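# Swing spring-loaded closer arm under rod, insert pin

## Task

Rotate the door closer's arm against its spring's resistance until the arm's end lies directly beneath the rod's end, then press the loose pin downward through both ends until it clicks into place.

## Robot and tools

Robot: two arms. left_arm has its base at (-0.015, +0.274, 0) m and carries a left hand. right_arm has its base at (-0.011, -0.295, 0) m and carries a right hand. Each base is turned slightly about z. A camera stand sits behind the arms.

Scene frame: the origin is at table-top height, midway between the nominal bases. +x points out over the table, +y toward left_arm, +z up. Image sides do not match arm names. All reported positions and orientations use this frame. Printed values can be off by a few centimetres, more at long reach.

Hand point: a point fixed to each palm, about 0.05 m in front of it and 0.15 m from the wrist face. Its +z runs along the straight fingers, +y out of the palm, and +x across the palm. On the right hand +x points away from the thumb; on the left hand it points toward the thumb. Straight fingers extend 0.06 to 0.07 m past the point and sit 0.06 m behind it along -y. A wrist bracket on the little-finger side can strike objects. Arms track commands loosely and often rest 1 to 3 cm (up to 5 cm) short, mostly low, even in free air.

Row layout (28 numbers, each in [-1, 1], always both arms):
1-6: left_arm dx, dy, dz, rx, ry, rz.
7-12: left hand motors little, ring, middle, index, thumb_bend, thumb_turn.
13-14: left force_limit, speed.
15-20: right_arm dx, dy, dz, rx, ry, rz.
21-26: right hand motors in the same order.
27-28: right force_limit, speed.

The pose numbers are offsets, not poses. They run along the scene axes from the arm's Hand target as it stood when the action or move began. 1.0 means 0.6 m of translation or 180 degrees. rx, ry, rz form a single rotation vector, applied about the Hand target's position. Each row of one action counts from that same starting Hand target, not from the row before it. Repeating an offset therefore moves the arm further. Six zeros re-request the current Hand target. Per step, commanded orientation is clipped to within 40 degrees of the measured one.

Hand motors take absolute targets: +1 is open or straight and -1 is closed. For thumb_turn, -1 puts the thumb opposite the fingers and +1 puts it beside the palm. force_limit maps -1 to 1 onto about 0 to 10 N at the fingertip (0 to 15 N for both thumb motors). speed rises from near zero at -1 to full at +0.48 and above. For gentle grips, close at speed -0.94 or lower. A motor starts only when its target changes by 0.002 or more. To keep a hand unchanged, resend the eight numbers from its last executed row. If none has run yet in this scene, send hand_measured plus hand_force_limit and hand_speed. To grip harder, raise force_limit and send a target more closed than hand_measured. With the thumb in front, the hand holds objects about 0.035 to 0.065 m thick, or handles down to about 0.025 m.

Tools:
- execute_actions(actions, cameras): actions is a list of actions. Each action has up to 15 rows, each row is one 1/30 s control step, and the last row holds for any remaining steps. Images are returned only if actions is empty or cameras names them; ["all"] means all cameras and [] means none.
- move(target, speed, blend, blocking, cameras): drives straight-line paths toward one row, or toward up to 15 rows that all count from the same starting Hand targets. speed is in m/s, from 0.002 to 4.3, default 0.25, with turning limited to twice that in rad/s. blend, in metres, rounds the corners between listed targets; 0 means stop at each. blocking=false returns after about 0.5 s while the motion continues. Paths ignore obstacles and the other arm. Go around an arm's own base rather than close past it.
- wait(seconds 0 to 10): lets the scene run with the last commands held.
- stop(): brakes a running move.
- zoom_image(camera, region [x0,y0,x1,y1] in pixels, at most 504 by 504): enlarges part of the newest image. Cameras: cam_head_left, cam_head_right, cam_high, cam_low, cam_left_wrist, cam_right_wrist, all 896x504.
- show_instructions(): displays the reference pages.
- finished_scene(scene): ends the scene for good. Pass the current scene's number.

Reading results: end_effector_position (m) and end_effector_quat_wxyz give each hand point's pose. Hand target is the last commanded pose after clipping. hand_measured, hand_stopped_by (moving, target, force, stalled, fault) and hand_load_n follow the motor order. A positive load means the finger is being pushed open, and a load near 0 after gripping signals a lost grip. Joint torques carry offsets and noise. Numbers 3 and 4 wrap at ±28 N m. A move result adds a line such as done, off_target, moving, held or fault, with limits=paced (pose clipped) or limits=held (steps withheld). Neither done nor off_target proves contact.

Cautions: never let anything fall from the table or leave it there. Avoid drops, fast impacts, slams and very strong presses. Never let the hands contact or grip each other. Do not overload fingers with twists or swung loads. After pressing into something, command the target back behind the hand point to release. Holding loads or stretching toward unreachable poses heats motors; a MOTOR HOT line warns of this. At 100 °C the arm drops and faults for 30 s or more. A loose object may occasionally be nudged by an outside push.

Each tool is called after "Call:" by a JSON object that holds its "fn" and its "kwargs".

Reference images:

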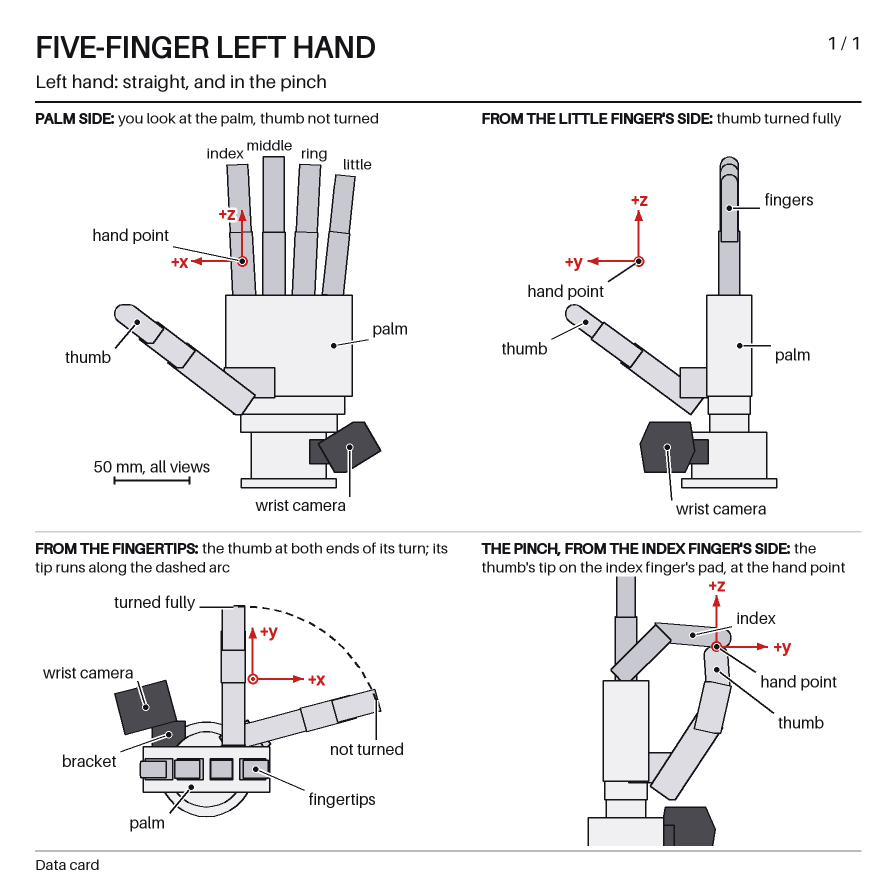

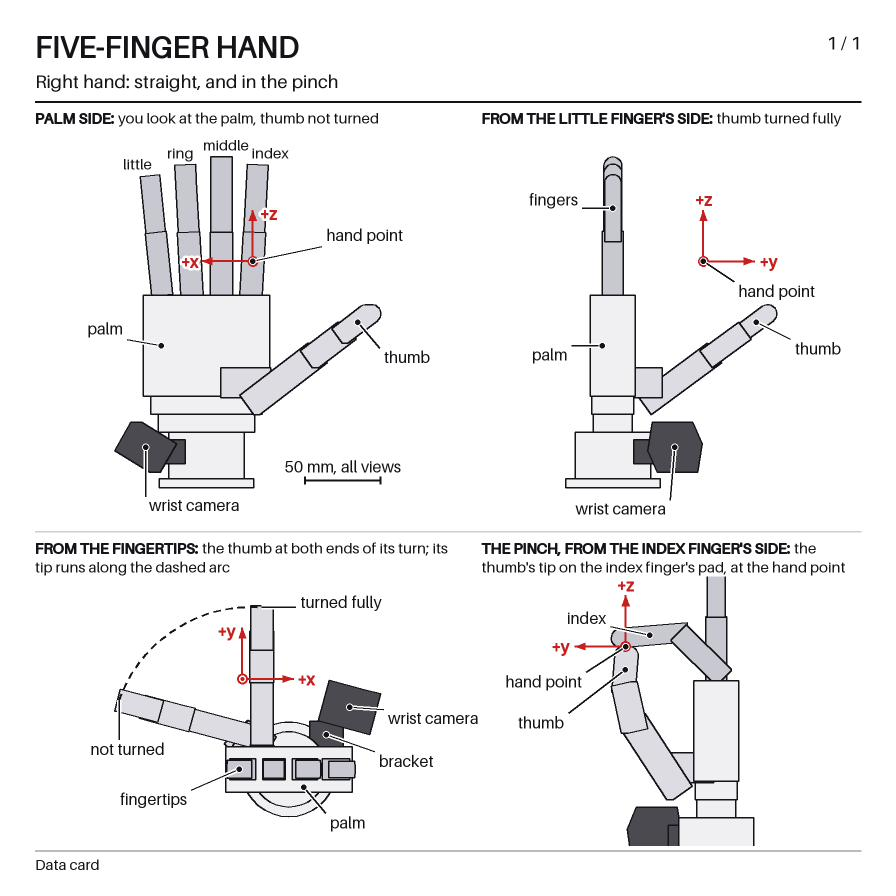

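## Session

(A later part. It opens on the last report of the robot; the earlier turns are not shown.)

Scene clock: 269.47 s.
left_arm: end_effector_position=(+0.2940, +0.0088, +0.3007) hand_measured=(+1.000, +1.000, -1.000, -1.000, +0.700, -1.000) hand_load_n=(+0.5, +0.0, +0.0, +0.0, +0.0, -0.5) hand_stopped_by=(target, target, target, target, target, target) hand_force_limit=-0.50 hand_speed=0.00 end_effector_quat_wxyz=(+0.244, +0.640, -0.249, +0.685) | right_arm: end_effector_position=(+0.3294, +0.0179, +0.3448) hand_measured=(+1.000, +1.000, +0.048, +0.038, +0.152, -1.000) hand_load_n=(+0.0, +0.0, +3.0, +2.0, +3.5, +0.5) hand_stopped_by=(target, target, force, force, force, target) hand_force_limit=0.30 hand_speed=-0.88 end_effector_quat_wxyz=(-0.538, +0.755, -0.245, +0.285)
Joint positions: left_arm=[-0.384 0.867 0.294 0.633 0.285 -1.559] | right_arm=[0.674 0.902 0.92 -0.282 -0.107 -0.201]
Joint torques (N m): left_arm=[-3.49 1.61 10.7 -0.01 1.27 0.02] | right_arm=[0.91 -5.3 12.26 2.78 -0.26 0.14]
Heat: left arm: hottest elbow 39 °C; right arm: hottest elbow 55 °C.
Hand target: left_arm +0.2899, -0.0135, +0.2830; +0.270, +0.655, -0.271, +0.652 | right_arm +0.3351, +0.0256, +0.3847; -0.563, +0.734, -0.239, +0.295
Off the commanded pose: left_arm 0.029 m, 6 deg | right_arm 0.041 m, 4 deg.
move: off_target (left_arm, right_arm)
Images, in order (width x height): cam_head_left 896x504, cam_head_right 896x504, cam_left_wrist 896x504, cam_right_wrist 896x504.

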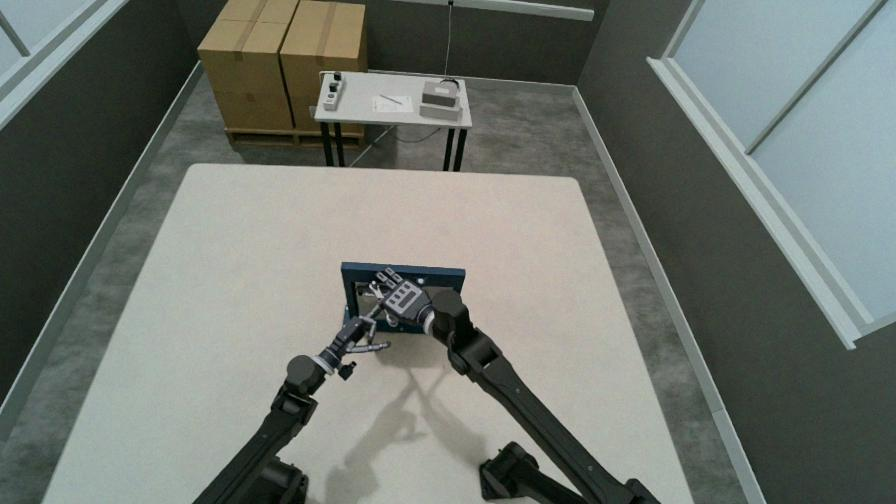

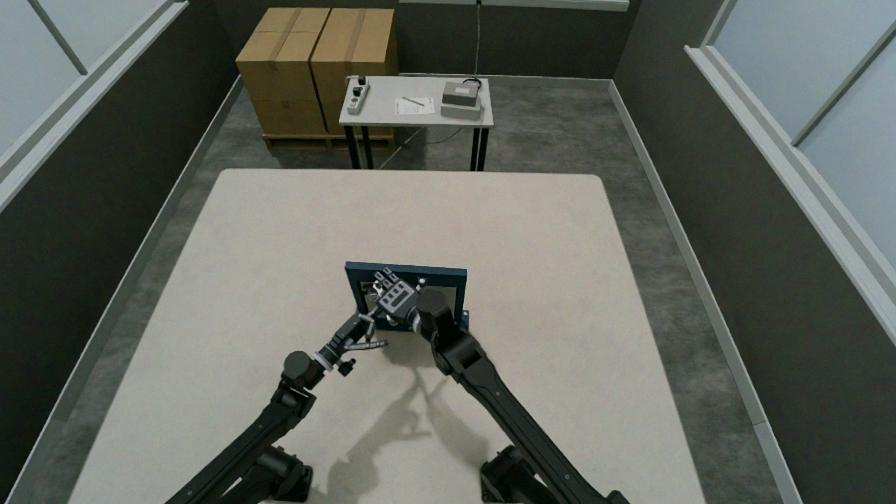

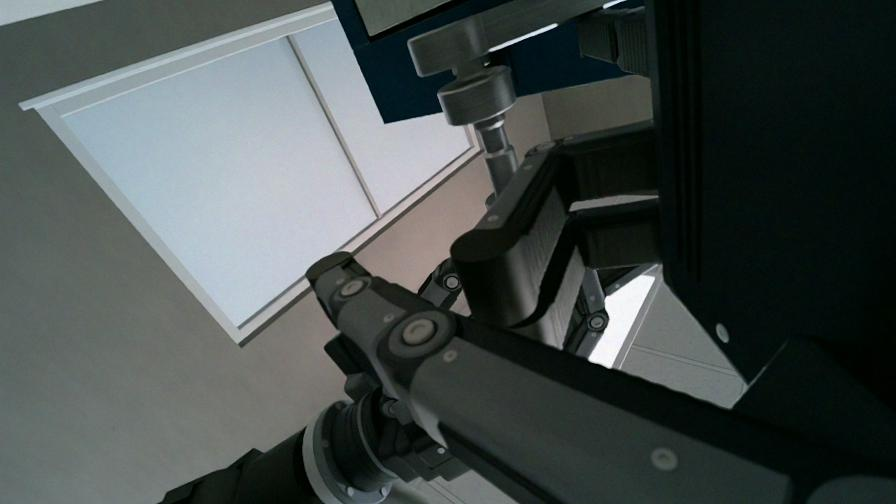

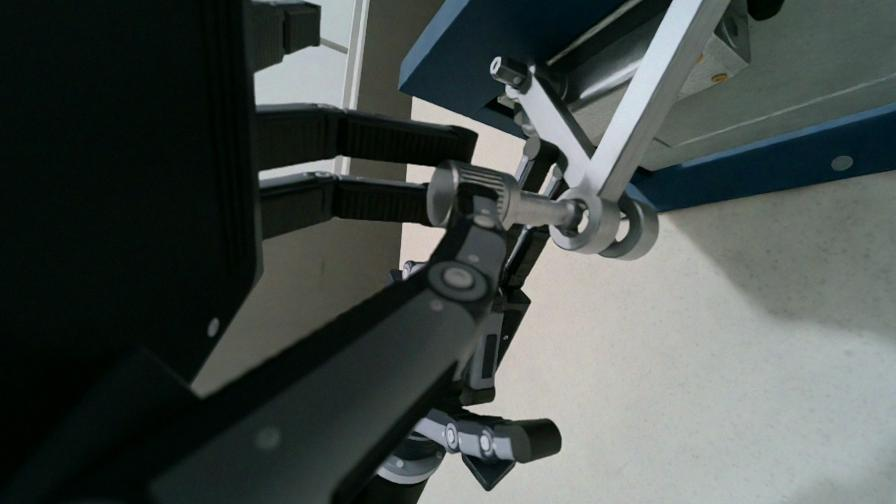

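Call:
{"fn": "move", "kwargs": {"target": [0.0,0.0,0.0,0,0,0,1,1,-1,-1,0.7,-1,-0.5,0.0,-0.005,-0.008,-0.02,0,0,0,1,1,-0.12,-0.12,-0.12,-1,0.3,-0.88], "speed": 0.03, "cameras": ["cam_left_wrist","cam_head_left","cam_right_wrist","cam_head_right"]}}

Call:
{"fn": "zoom_image", "kwargs": {"camera": "cam_head_left", "region": [370, 300, 410, 335]}}

Call:
{"fn": "zoom_image", "kwargs": {"camera": "cam_right_wrist", "region": [420, 120, 680, 320]}}

Call:
{"fn": "zoom_image", "kwargs": {"camera": "cam_left_wrist", "region": [400, 0, 600, 200]}}

Scene clock: 272.30 s.
left_arm: end_effector_position=(+0.2939, +0.0083, +0.3006) hand_measured=(+1.000, +1.000, -1.000, -1.000, +0.700, -1.000) hand_load_n=(+0.5, +0.5, +0.0, +0.0, +0.0, -0.5) hand_stopped_by=(target, target, target, target, target, target) hand_force_limit=-0.50 hand_speed=0.00 end_effector_quat_wxyz=(+0.245, +0.640, -0.249, +0.685) | right_arm: end_effector_position=(+0.3287, +0.0186, +0.3449) hand_measured=(+1.000, +1.000, +0.048, +0.038, +0.152, -1.000) hand_load_n=(+0.0, +0.0, +3.0, +2.5, +3.5, +0.5) hand_stopped_by=(target, target, force, force, force, target) hand_force_limit=0.30 hand_speed=-0.88 end_effector_quat_wxyz=(-0.539, +0.755, -0.243, +0.283)
Joint positions: left_arm=[-0.385 0.868 0.295 0.633 0.285 -1.559] | right_arm=[0.674 0.902 0.92 -0.282 -0.112 -0.201]
Joint torques (N m): left_arm=[-2.84 2.02 10.73 0.06 1.25 0.02] | right_arm=[0.21 -6.36 9.69 3.77 -0.32 0.12]
Heat: left arm: hottest elbow 39 °C; right arm: hottest elbow 55 °C.
Hand target: left_arm +0.2899, -0.0135, +0.2830; +0.270, +0.655, -0.271, +0.652 | right_arm +0.3321, +0.0209, +0.3727; -0.563, +0.734, -0.239, +0.295
Off the commanded pose: left_arm 0.028 m, 6 deg | right_arm 0.028 m, 4 deg.
move: off_target (left_arm, right_arm)
Images, in order (width x height): cam_head_left 896x504, cam_head_right 896x504, cam_left_wrist 896x504, cam_right_wrist 896x504.

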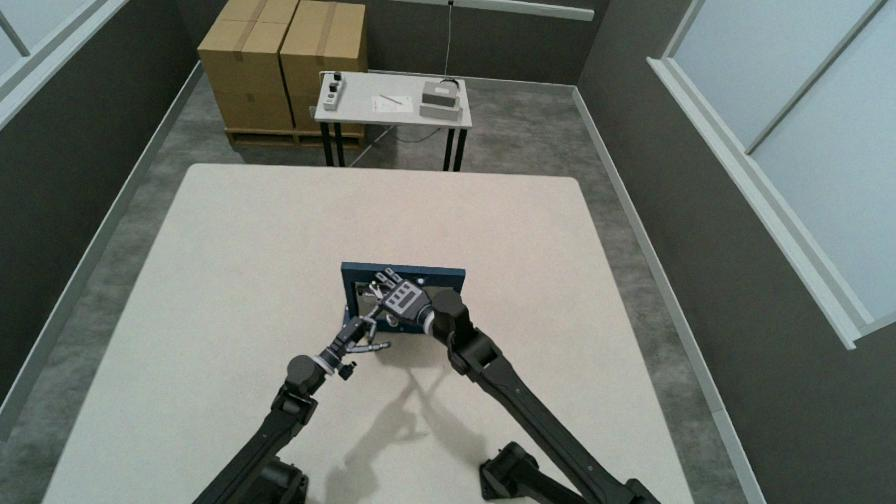

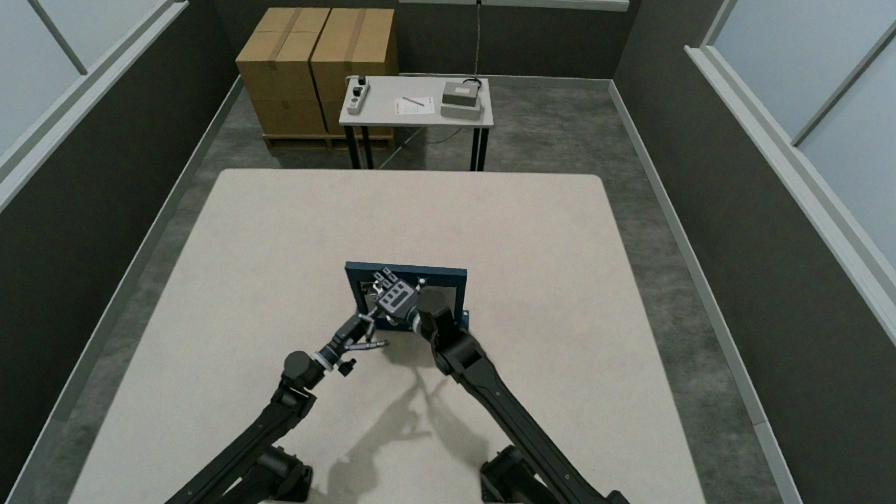

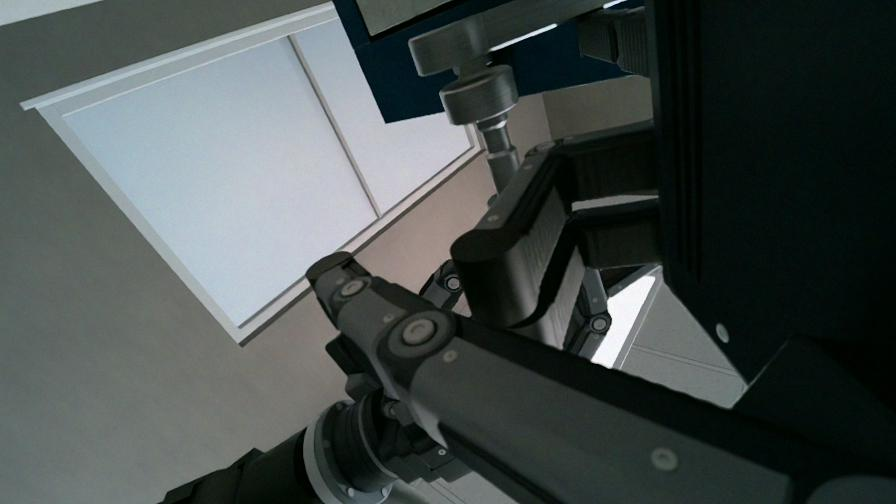

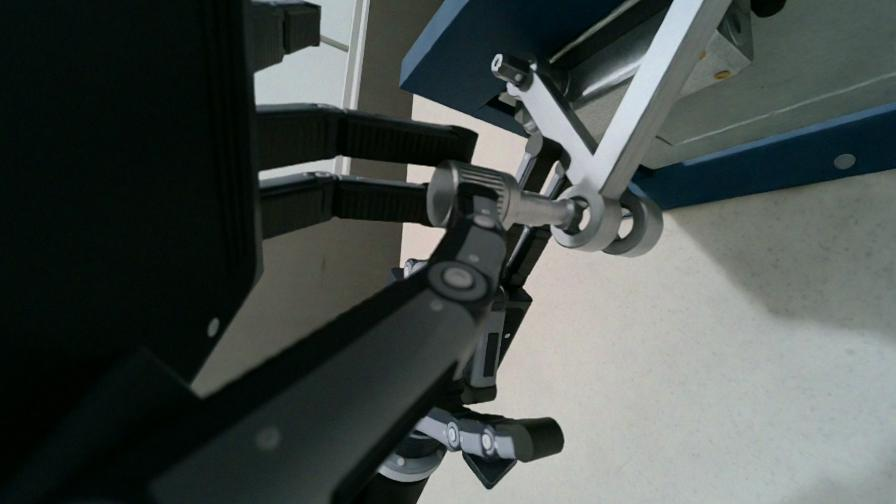

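Scaled by 12.600.

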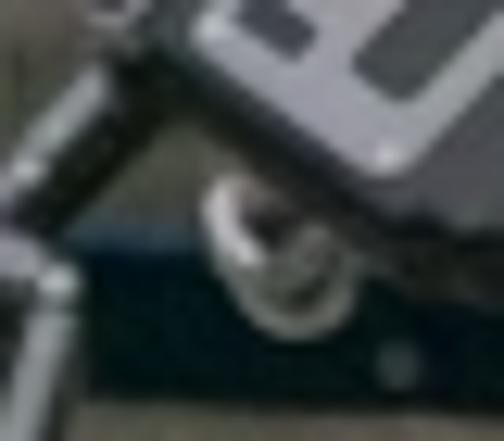

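Scaled by 1.938.

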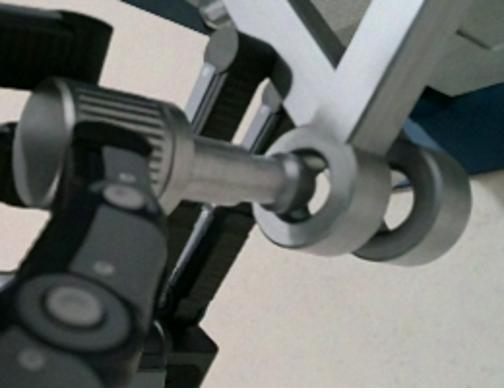

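Scaled by 2.520.

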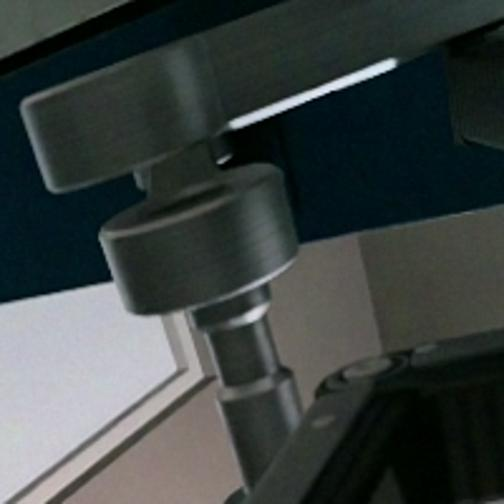

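Call:
{"fn": "move", "kwargs": {"target": [0.0,0.0,0.0,0,0,0,1,1,-1,-1,0.7,-1,-0.5,0.0,0.0,-0.006,-0.037,0,0,0,1,1,-0.12,-0.12,-0.12,-1,0.3,-0.88], "speed": 0.03, "cameras": ["cam_left_wrist","cam_head_left","cam_right_wrist","cam_head_right"]}}

Call:
{"fn": "zoom_image", "kwargs": {"camera": "cam_right_wrist", "region": [420, 120, 680, 320]}}

Call:
{"fn": "zoom_image", "kwargs": {"camera": "cam_left_wrist", "region": [400, 0, 600, 200]}}

Scene clock: 275.37 s.
left_arm: end_effector_position=(+0.2939, +0.0083, +0.3006) hand_measured=(+1.000, +1.000, -1.000, -1.000, +0.700, -1.000) hand_load_n=(+0.5, +0.5, +0.0, +0.0, +0.0, -0.5) hand_stopped_by=(target, target, target, target, target, target) hand_force_limit=-0.50 hand_speed=0.00 end_effector_quat_wxyz=(+0.245, +0.640, -0.249, +0.685) | right_arm: end_effector_position=(+0.3299, +0.0187, +0.3318) hand_measured=(+1.000, +1.000, +0.048, +0.038, +0.152, -1.000) hand_load_n=(+0.0, +0.0, +3.5, +2.5, +3.5, +0.5) hand_stopped_by=(target, target, force, force, force, target) hand_force_limit=0.30 hand_speed=-0.88 end_effector_quat_wxyz=(-0.545, +0.752, -0.241, +0.284)
Joint positions: left_arm=[-0.385 0.868 0.295 0.633 0.285 -1.559] | right_arm=[0.668 0.9 0.877 -0.227 -0.121 -0.201]
Joint torques (N m): left_arm=[-2.43 1.49 10.8 0.25 1.28 0.01] | right_arm=[-0.09 -6.71 8.42 3.63 -0.3 0.09]
Heat: left arm: hottest elbow 39 °C; right arm: hottest elbow 54 °C.
Hand target: left_arm +0.2899, -0.0135, +0.2830; +0.270, +0.655, -0.271, +0.652 | right_arm +0.3321, +0.0172, +0.3504; -0.563, +0.734, -0.239, +0.295
Off the commanded pose: left_arm 0.028 m, 6 deg | right_arm 0.019 m, 3 deg.
move: off_target (left_arm, right_arm)
Images, in order (width x height): cam_head_left 896x504, cam_head_right 896x504, cam_left_wrist 896x504, cam_right_wrist 896x504.

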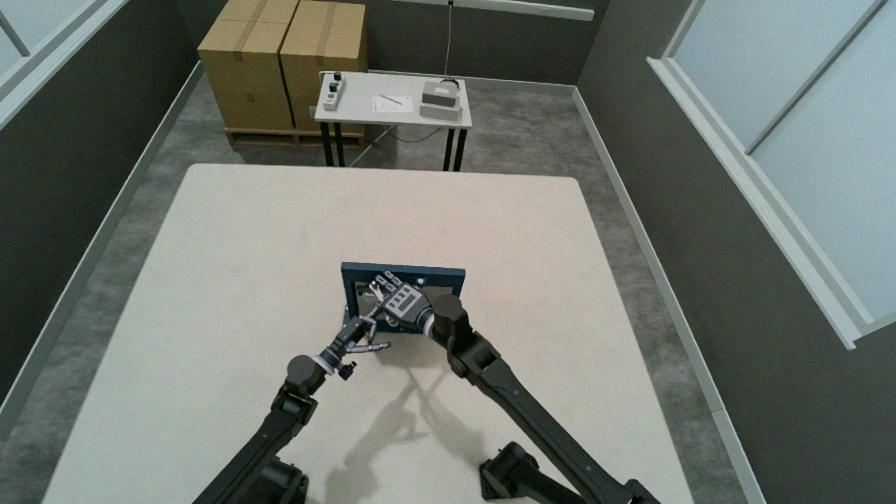

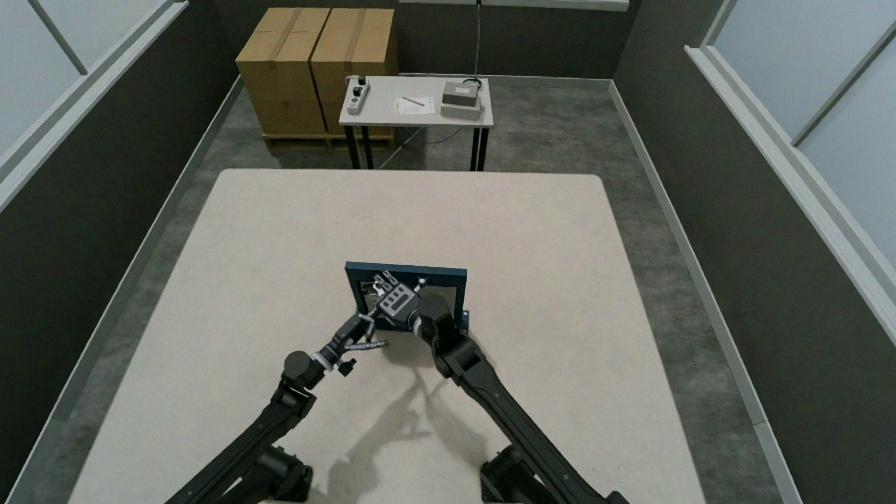

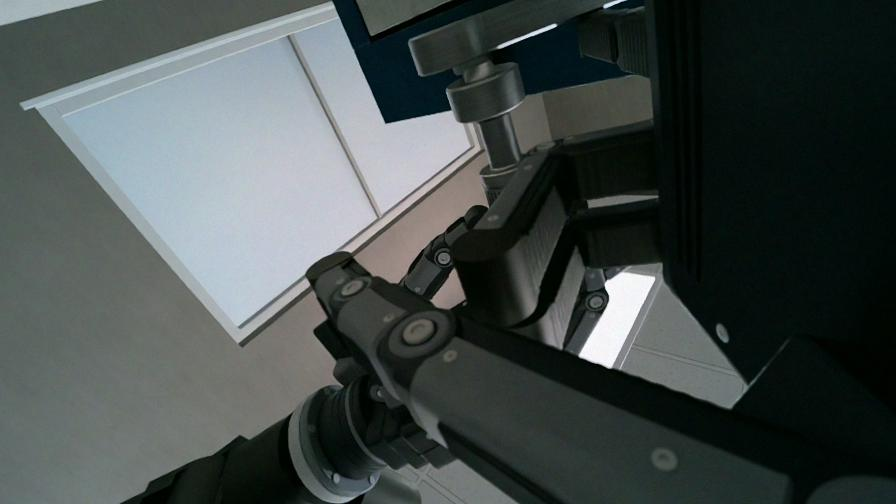

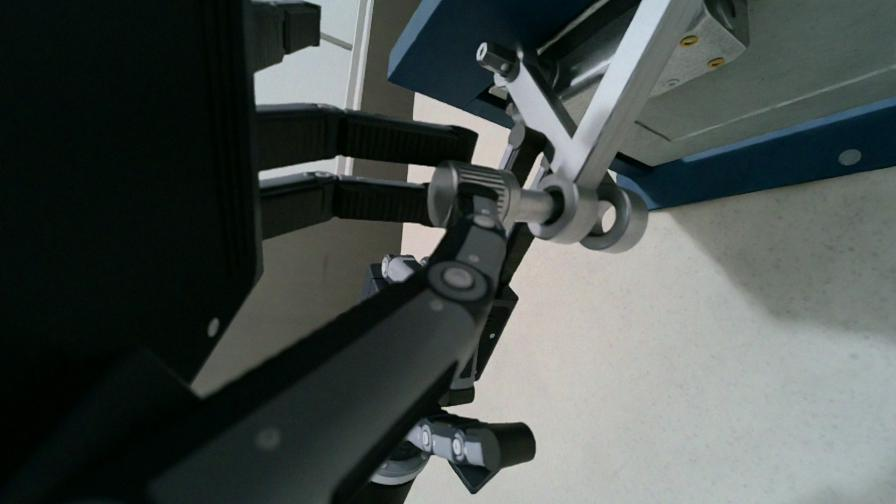

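Scaled by 1.938.

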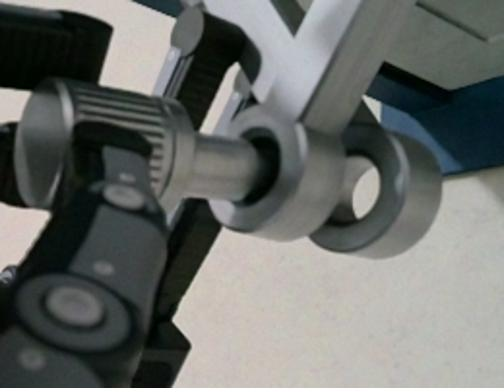

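Scaled by 2.520.

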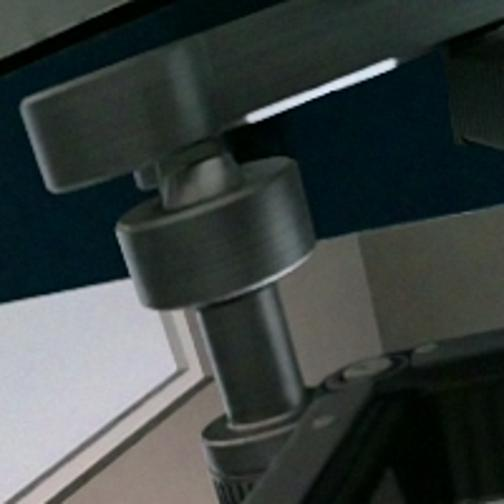

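Call:
{"fn": "move", "kwargs": {"target": [-0.002,0.036,0.0,0,0,0,1,1,-1,-1,0.7,-1,-0.5,0.0,0.0,0.0,0.0,0,0,0,1,1,-0.12,-0.12,-0.12,-1,0.3,-0.88], "speed": 0.03, "cameras": ["cam_left_wrist","cam_head_left","cam_right_wrist","cam_head_right"]}}

Call:
{"fn": "zoom_image", "kwargs": {"camera": "cam_right_wrist", "region": [420, 120, 680, 320]}}

Call:
{"fn": "zoom_image", "kwargs": {"camera": "cam_left_wrist", "region": [400, 0, 600, 200]}}

Call:
{"fn": "zoom_image", "kwargs": {"camera": "cam_head_left", "region": [370, 300, 410, 335]}}

Scene clock: 278.70 s.
left_arm: end_effector_position=(+0.2897, +0.0148, +0.3023) hand_measured=(+1.000, +1.000, -1.000, -1.000, +0.700, -1.000) hand_load_n=(+0.5, +0.0, +0.0, +0.0, +0.0, +0.0) hand_stopped_by=(target, target, target, target, target, target) hand_force_limit=-0.50 hand_speed=0.00 end_effector_quat_wxyz=(+0.257, +0.633, -0.264, +0.681) | right_arm: end_effector_position=(+0.3299, +0.0187, +0.3318) hand_measured=(+1.000, +1.000, +0.048, +0.038, +0.152, -1.000) hand_load_n=(+0.0, +0.0, +3.5, +2.5, +3.5, +0.0) hand_stopped_by=(target, target, force, force, force, target) hand_force_limit=0.30 hand_speed=-0.88 end_effector_quat_wxyz=(-0.545, +0.752, -0.241, +0.284)
Joint positions: left_arm=[-0.335 0.859 0.295 0.628 0.377 -1.559] | right_arm=[0.668 0.9 0.877 -0.227 -0.121 -0.201]
Joint torques (N m): left_arm=[-0.67 -0.97 9.26 -0.79 0.78 0.01] | right_arm=[0.26 -6.71 8.46 3.62 -0.31 0.07]
Heat: left arm: hottest elbow 39 °C; right arm: hottest elbow 53 °C.
Hand target: left_arm +0.2887, +0.0082, +0.2830; +0.270, +0.655, -0.271, +0.652 | right_arm +0.3321, +0.0172, +0.3504; -0.563, +0.734, -0.239, +0.295
Off the commanded pose: left_arm 0.020 m, 5 deg | right_arm 0.019 m, 3 deg.
move: off_target (left_arm, right_arm)
Images, in order (width x height): cam_head_left 896x504, cam_head_right 896x504, cam_left_wrist 896x504, cam_right_wrist 896x504.

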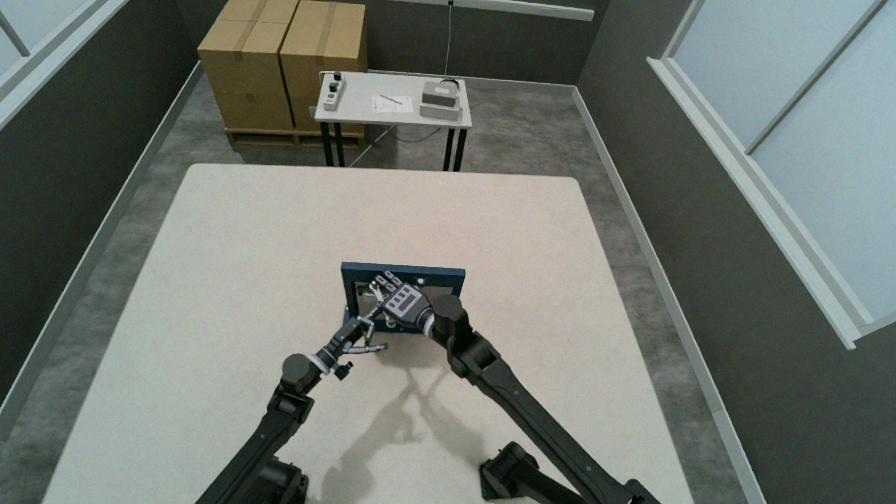

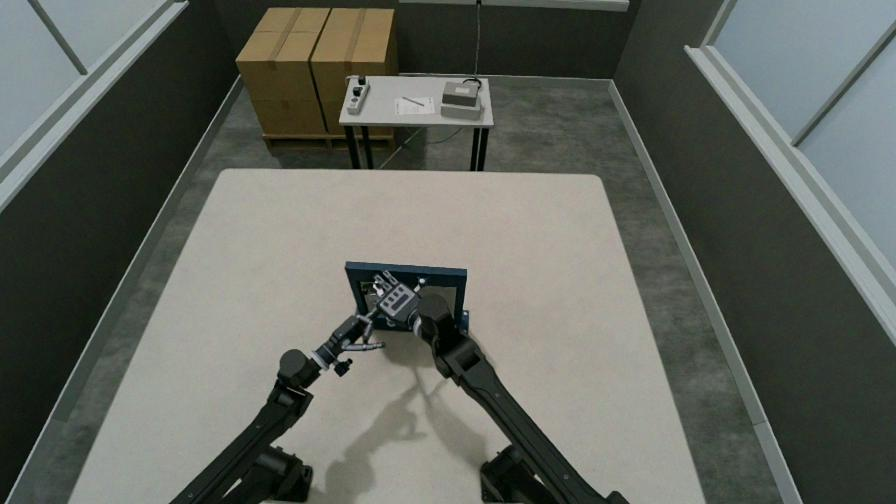

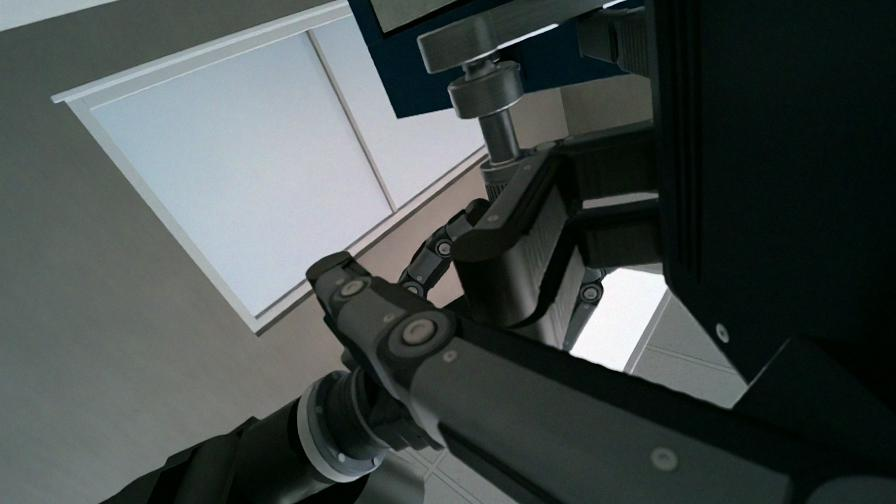

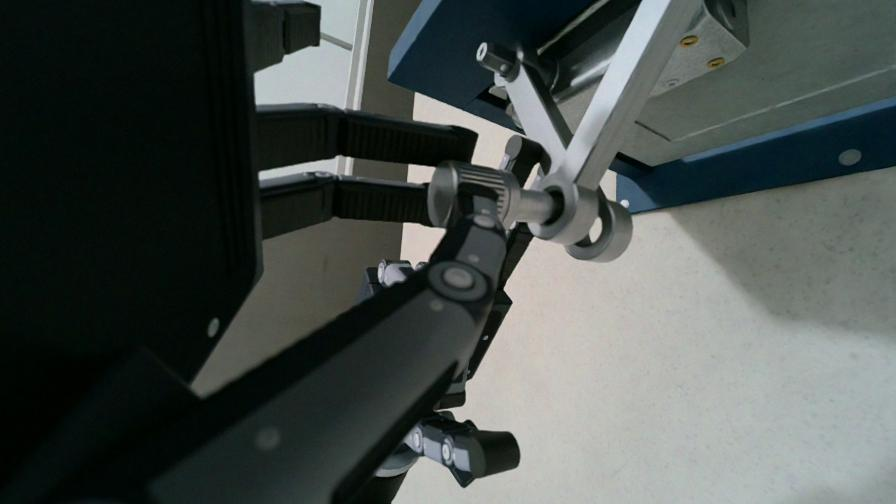

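Scaled by 1.938.

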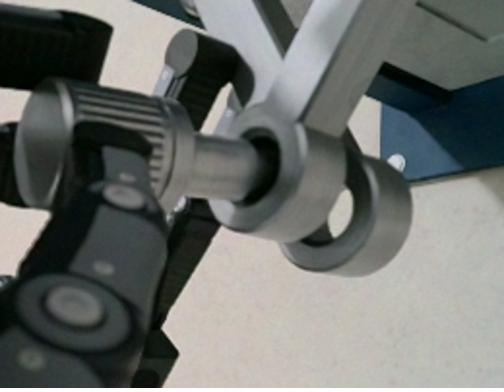

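Scaled by 2.520.

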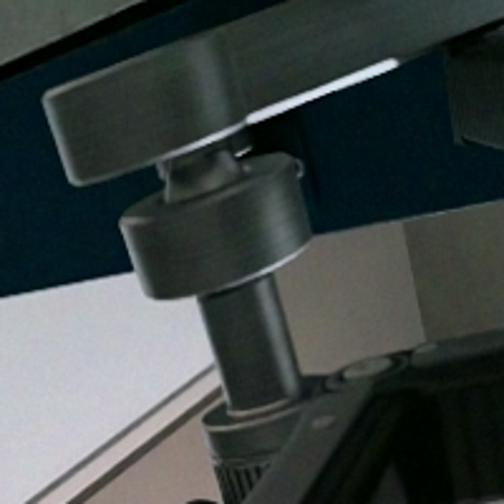

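Scaled by 12.600.

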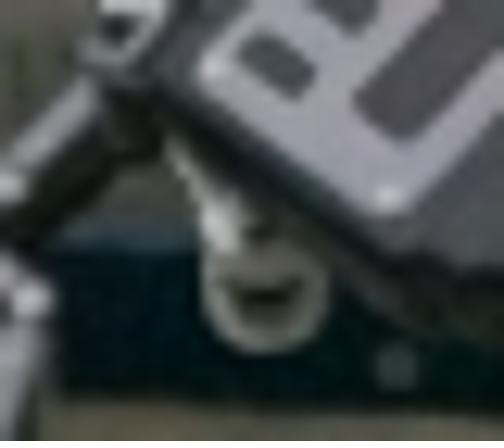

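Call:
{"fn": "move", "kwargs": {"target": [0.0,0.0,0.0,0,0,0,1,1,-1,-1,0.7,-1,-0.5,0.0,-0.013,-0.018,0.025,0,0,0,1,1,-0.12,-0.12,-0.12,-1,0.3,-0.88], "speed": 0.03, "cameras": ["cam_left_wrist","cam_head_left","cam_right_wrist"]}}

Call:
{"fn": "zoom_image", "kwargs": {"camera": "cam_right_wrist", "region": [420, 120, 680, 320]}}

Call:
{"fn": "zoom_image", "kwargs": {"camera": "cam_left_wrist", "region": [400, 0, 600, 200]}}

Call:
{"fn": "zoom_image", "kwargs": {"camera": "cam_head_left", "region": [370, 300, 410, 335]}}

Scene clock: 283.33 s.
left_arm: end_effector_position=(+0.2896, +0.0147, +0.3025) hand_measured=(+1.000, +1.000, -1.000, -1.000, +0.700, -1.000) hand_load_n=(+0.5, +0.5, +0.0, +0.0, +0.0, -0.5) hand_stopped_by=(target, target, target, target, target, target) hand_force_limit=-0.50 hand_speed=0.00 end_effector_quat_wxyz=(+0.257, +0.632, -0.265, +0.681) | right_arm: end_effector_position=(+0.3244, +0.0102, +0.3439) hand_measured=(+1.000, +1.000, +0.048, +0.038, +0.152, -1.000) hand_load_n=(+0.0, +0.0, +3.0, +2.5, +3.5, +0.5) hand_stopped_by=(target, target, force, force, force, target) hand_force_limit=0.30 hand_speed=-0.88 end_effector_quat_wxyz=(-0.552, +0.745, -0.239, +0.288)
Joint positions: left_arm=[-0.335 0.858 0.295 0.628 0.377 -1.559] | right_arm=[0.655 0.864 0.877 -0.243 -0.135 -0.201]
Joint torques (N m): left_arm=[-0.09 -0.03 9.1 -0.7 0.79 0.01] | right_arm=[-0.09 -6.24 9.89 1.96 -0.29 0.07]
Heat: left arm: hottest elbow 38 °C; right arm: hottest elbow 52 °C.
Hand target: left_arm +0.2886, +0.0081, +0.2831; +0.270, +0.655, -0.271, +0.652 | right_arm +0.3242, +0.0065, +0.3654; -0.563, +0.734, -0.239, +0.295
Off the commanded pose: left_arm 0.021 m, 5 deg | right_arm 0.022 m, 2 deg.
move: off_target (left_arm, right_arm)
Images, in order (width x height): cam_head_left 896x504, cam_left_wrist 896x504, cam_right_wrist 896x504.

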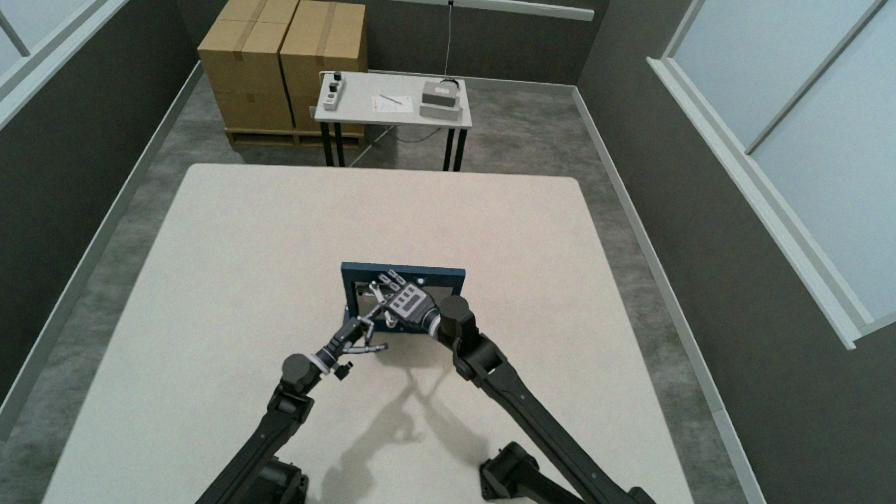

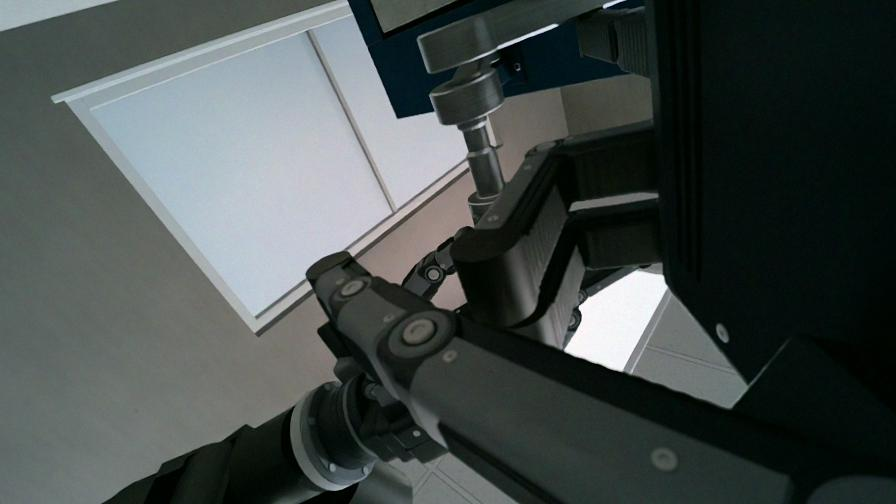

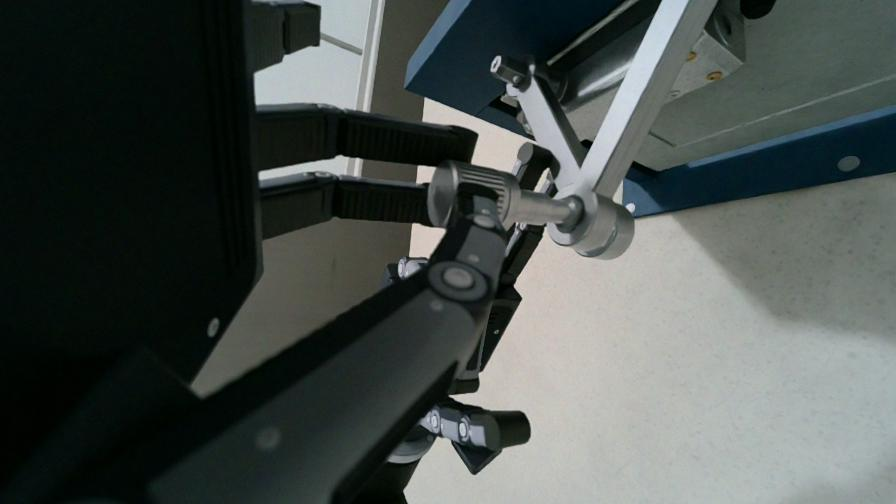

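Scaled by 1.938.

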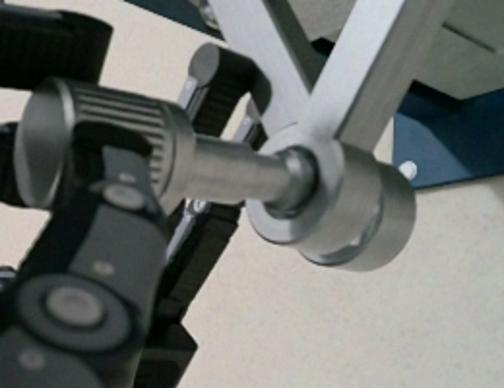

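Scaled by 2.520.

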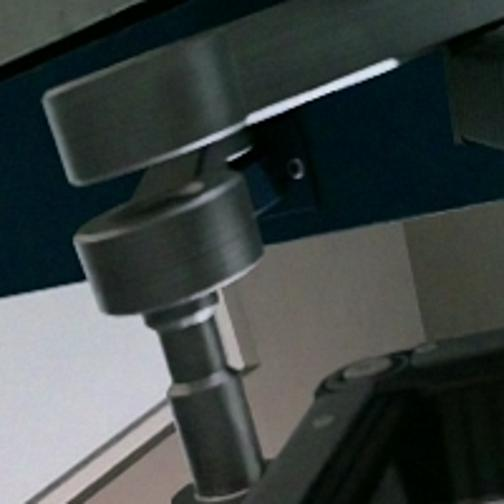

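Scaled by 12.600.

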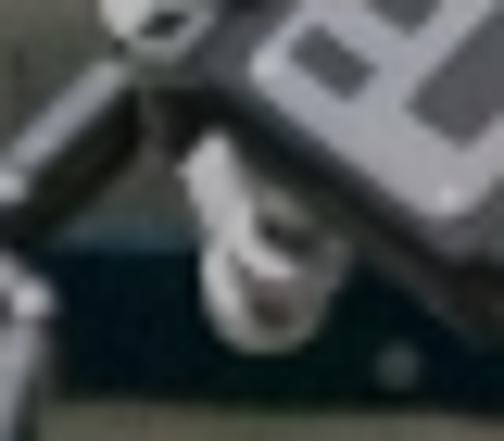

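Call:
{"fn": "move", "kwargs": {"target": [0.004,-0.030,0.0,0,0,0,1,1,-1,-1,0.7,-1,-0.5,0.0,0.0,0.0,0.0,0,0,0,1,1,-0.12,-0.12,-0.12,-1,0.3,-0.88], "speed": 0.03, "cameras": ["cam_left_wrist","cam_head_left","cam_right_wrist"]}}

Call:
{"fn": "zoom_image", "kwargs": {"camera": "cam_right_wrist", "region": [520, 150, 660, 290]}}

Call:
{"fn": "zoom_image", "kwargs": {"camera": "cam_left_wrist", "region": [400, 0, 600, 200]}}

Call:
{"fn": "zoom_image", "kwargs": {"camera": "cam_head_left", "region": [370, 300, 410, 335]}}

Scene clock: 286.53 s.
left_arm: end_effector_position=(+0.2914, +0.0080, +0.3006) hand_measured=(+1.000, +1.000, -1.000, -1.000, +0.700, -1.000) hand_load_n=(+0.5, +0.0, +0.0, +0.0, +0.0, -0.5) hand_stopped_by=(target, target, target, target, target, target) hand_force_limit=-0.50 hand_speed=0.00 end_effector_quat_wxyz=(+0.250, +0.637, -0.256, +0.682) | right_arm: end_effector_position=(+0.3245, +0.0100, +0.3439) hand_measured=(+1.000, +1.000, +0.048, +0.038, +0.152, -1.000) hand_load_n=(+0.0, +0.0, +3.0, +2.0, +3.5, +0.0) hand_stopped_by=(target, target, force, force, force, target) hand_force_limit=0.30 hand_speed=-0.88 end_effector_quat_wxyz=(-0.552, +0.745, -0.239, +0.288)
Joint positions: left_arm=[-0.378 0.867 0.295 0.632 0.311 -1.559] | right_arm=[0.655 0.864 0.877 -0.243 -0.135 -0.201]
Joint torques (N m): left_arm=[-2.08 2.32 10.7 0.02 0.83 0.05] | right_arm=[-0.09 -6.3 9.89 1.94 -0.28 0.07]
Heat: left arm: hottest elbow 38 °C; right arm: hottest elbow 51 °C.
Hand target: left_arm +0.2911, -0.0099, +0.2829; +0.270, +0.655, -0.271, +0.652 | right_arm +0.3243, +0.0064, +0.3654; -0.563, +0.734, -0.239, +0.295
Off the commanded pose: left_arm 0.025 m, 5 deg | right_arm 0.022 m, 2 deg.
move: off_target (left_arm, right_arm)
Images, in order (width x height): cam_head_left 896x504, cam_left_wrist 896x504, cam_right_wrist 896x504.

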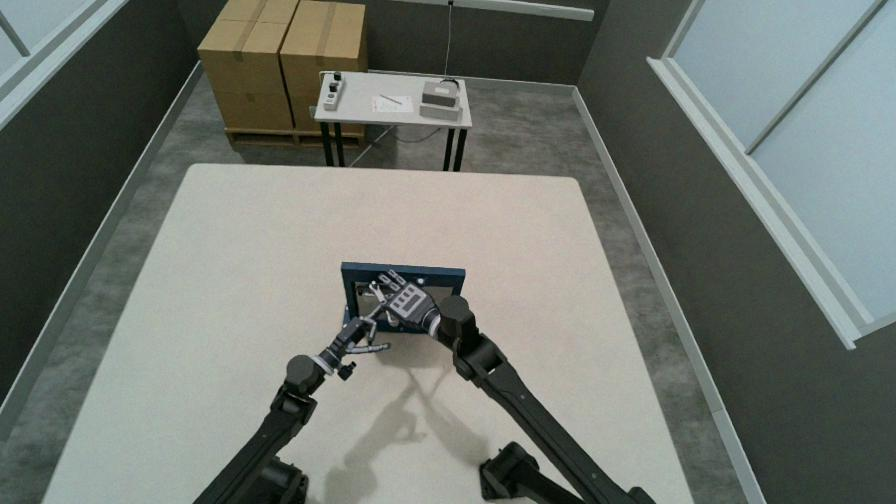

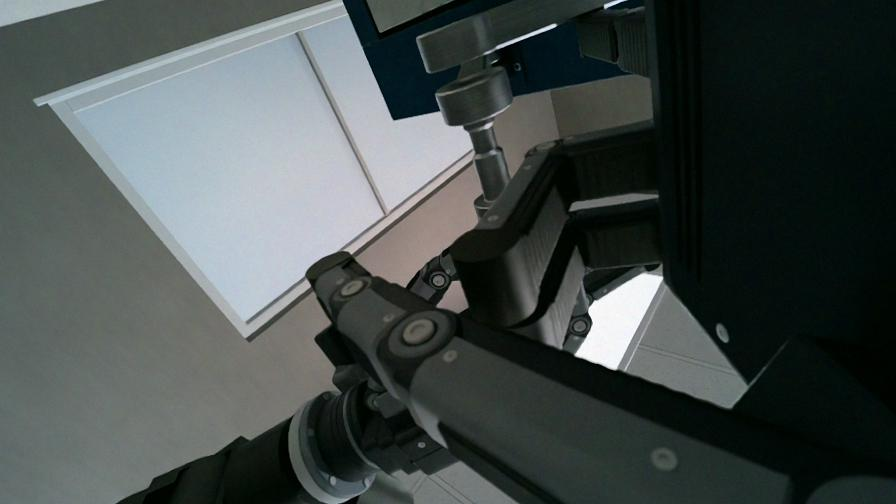

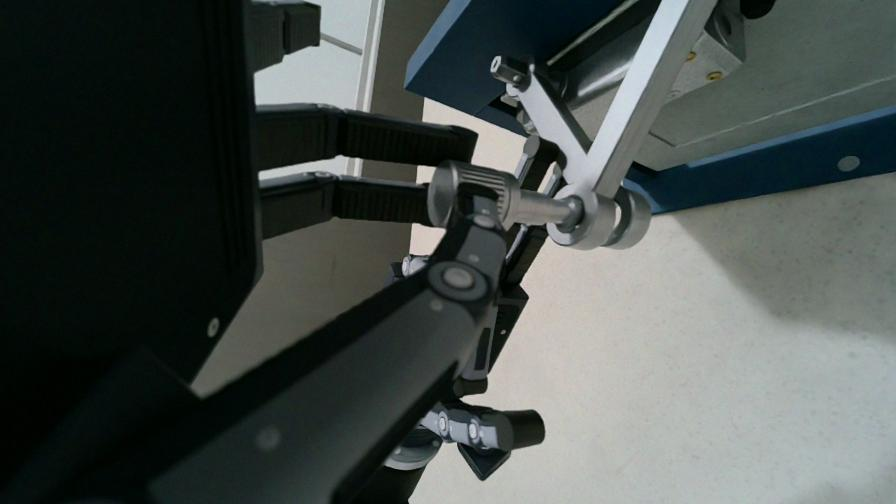

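Scaled by 3.600.

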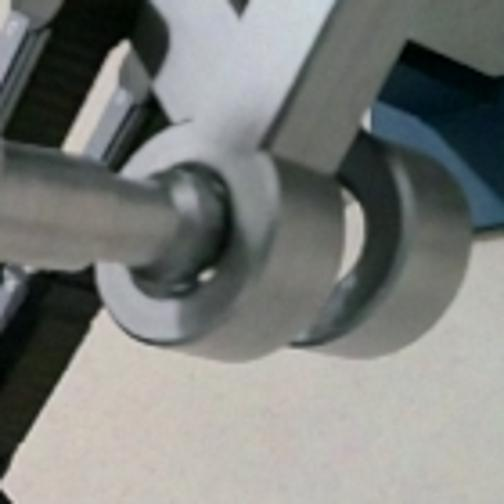

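Scaled by 2.520.

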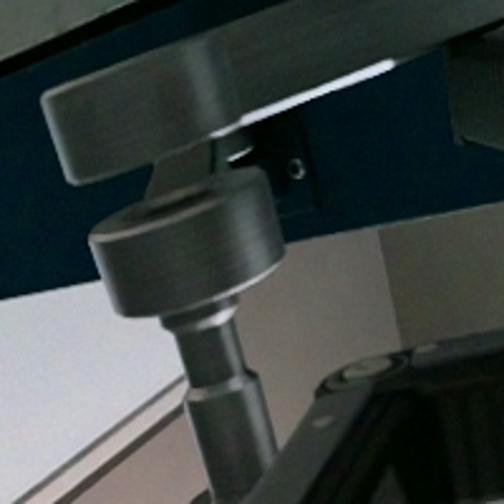

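Scaled by 12.600.

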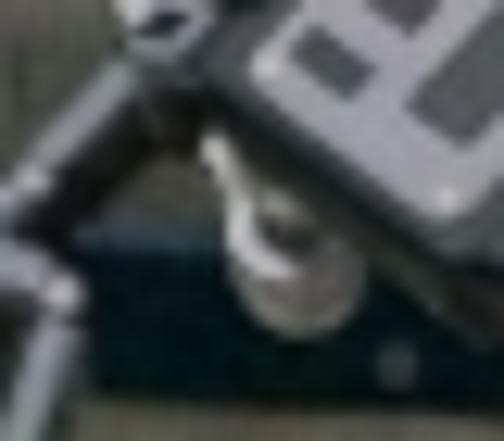

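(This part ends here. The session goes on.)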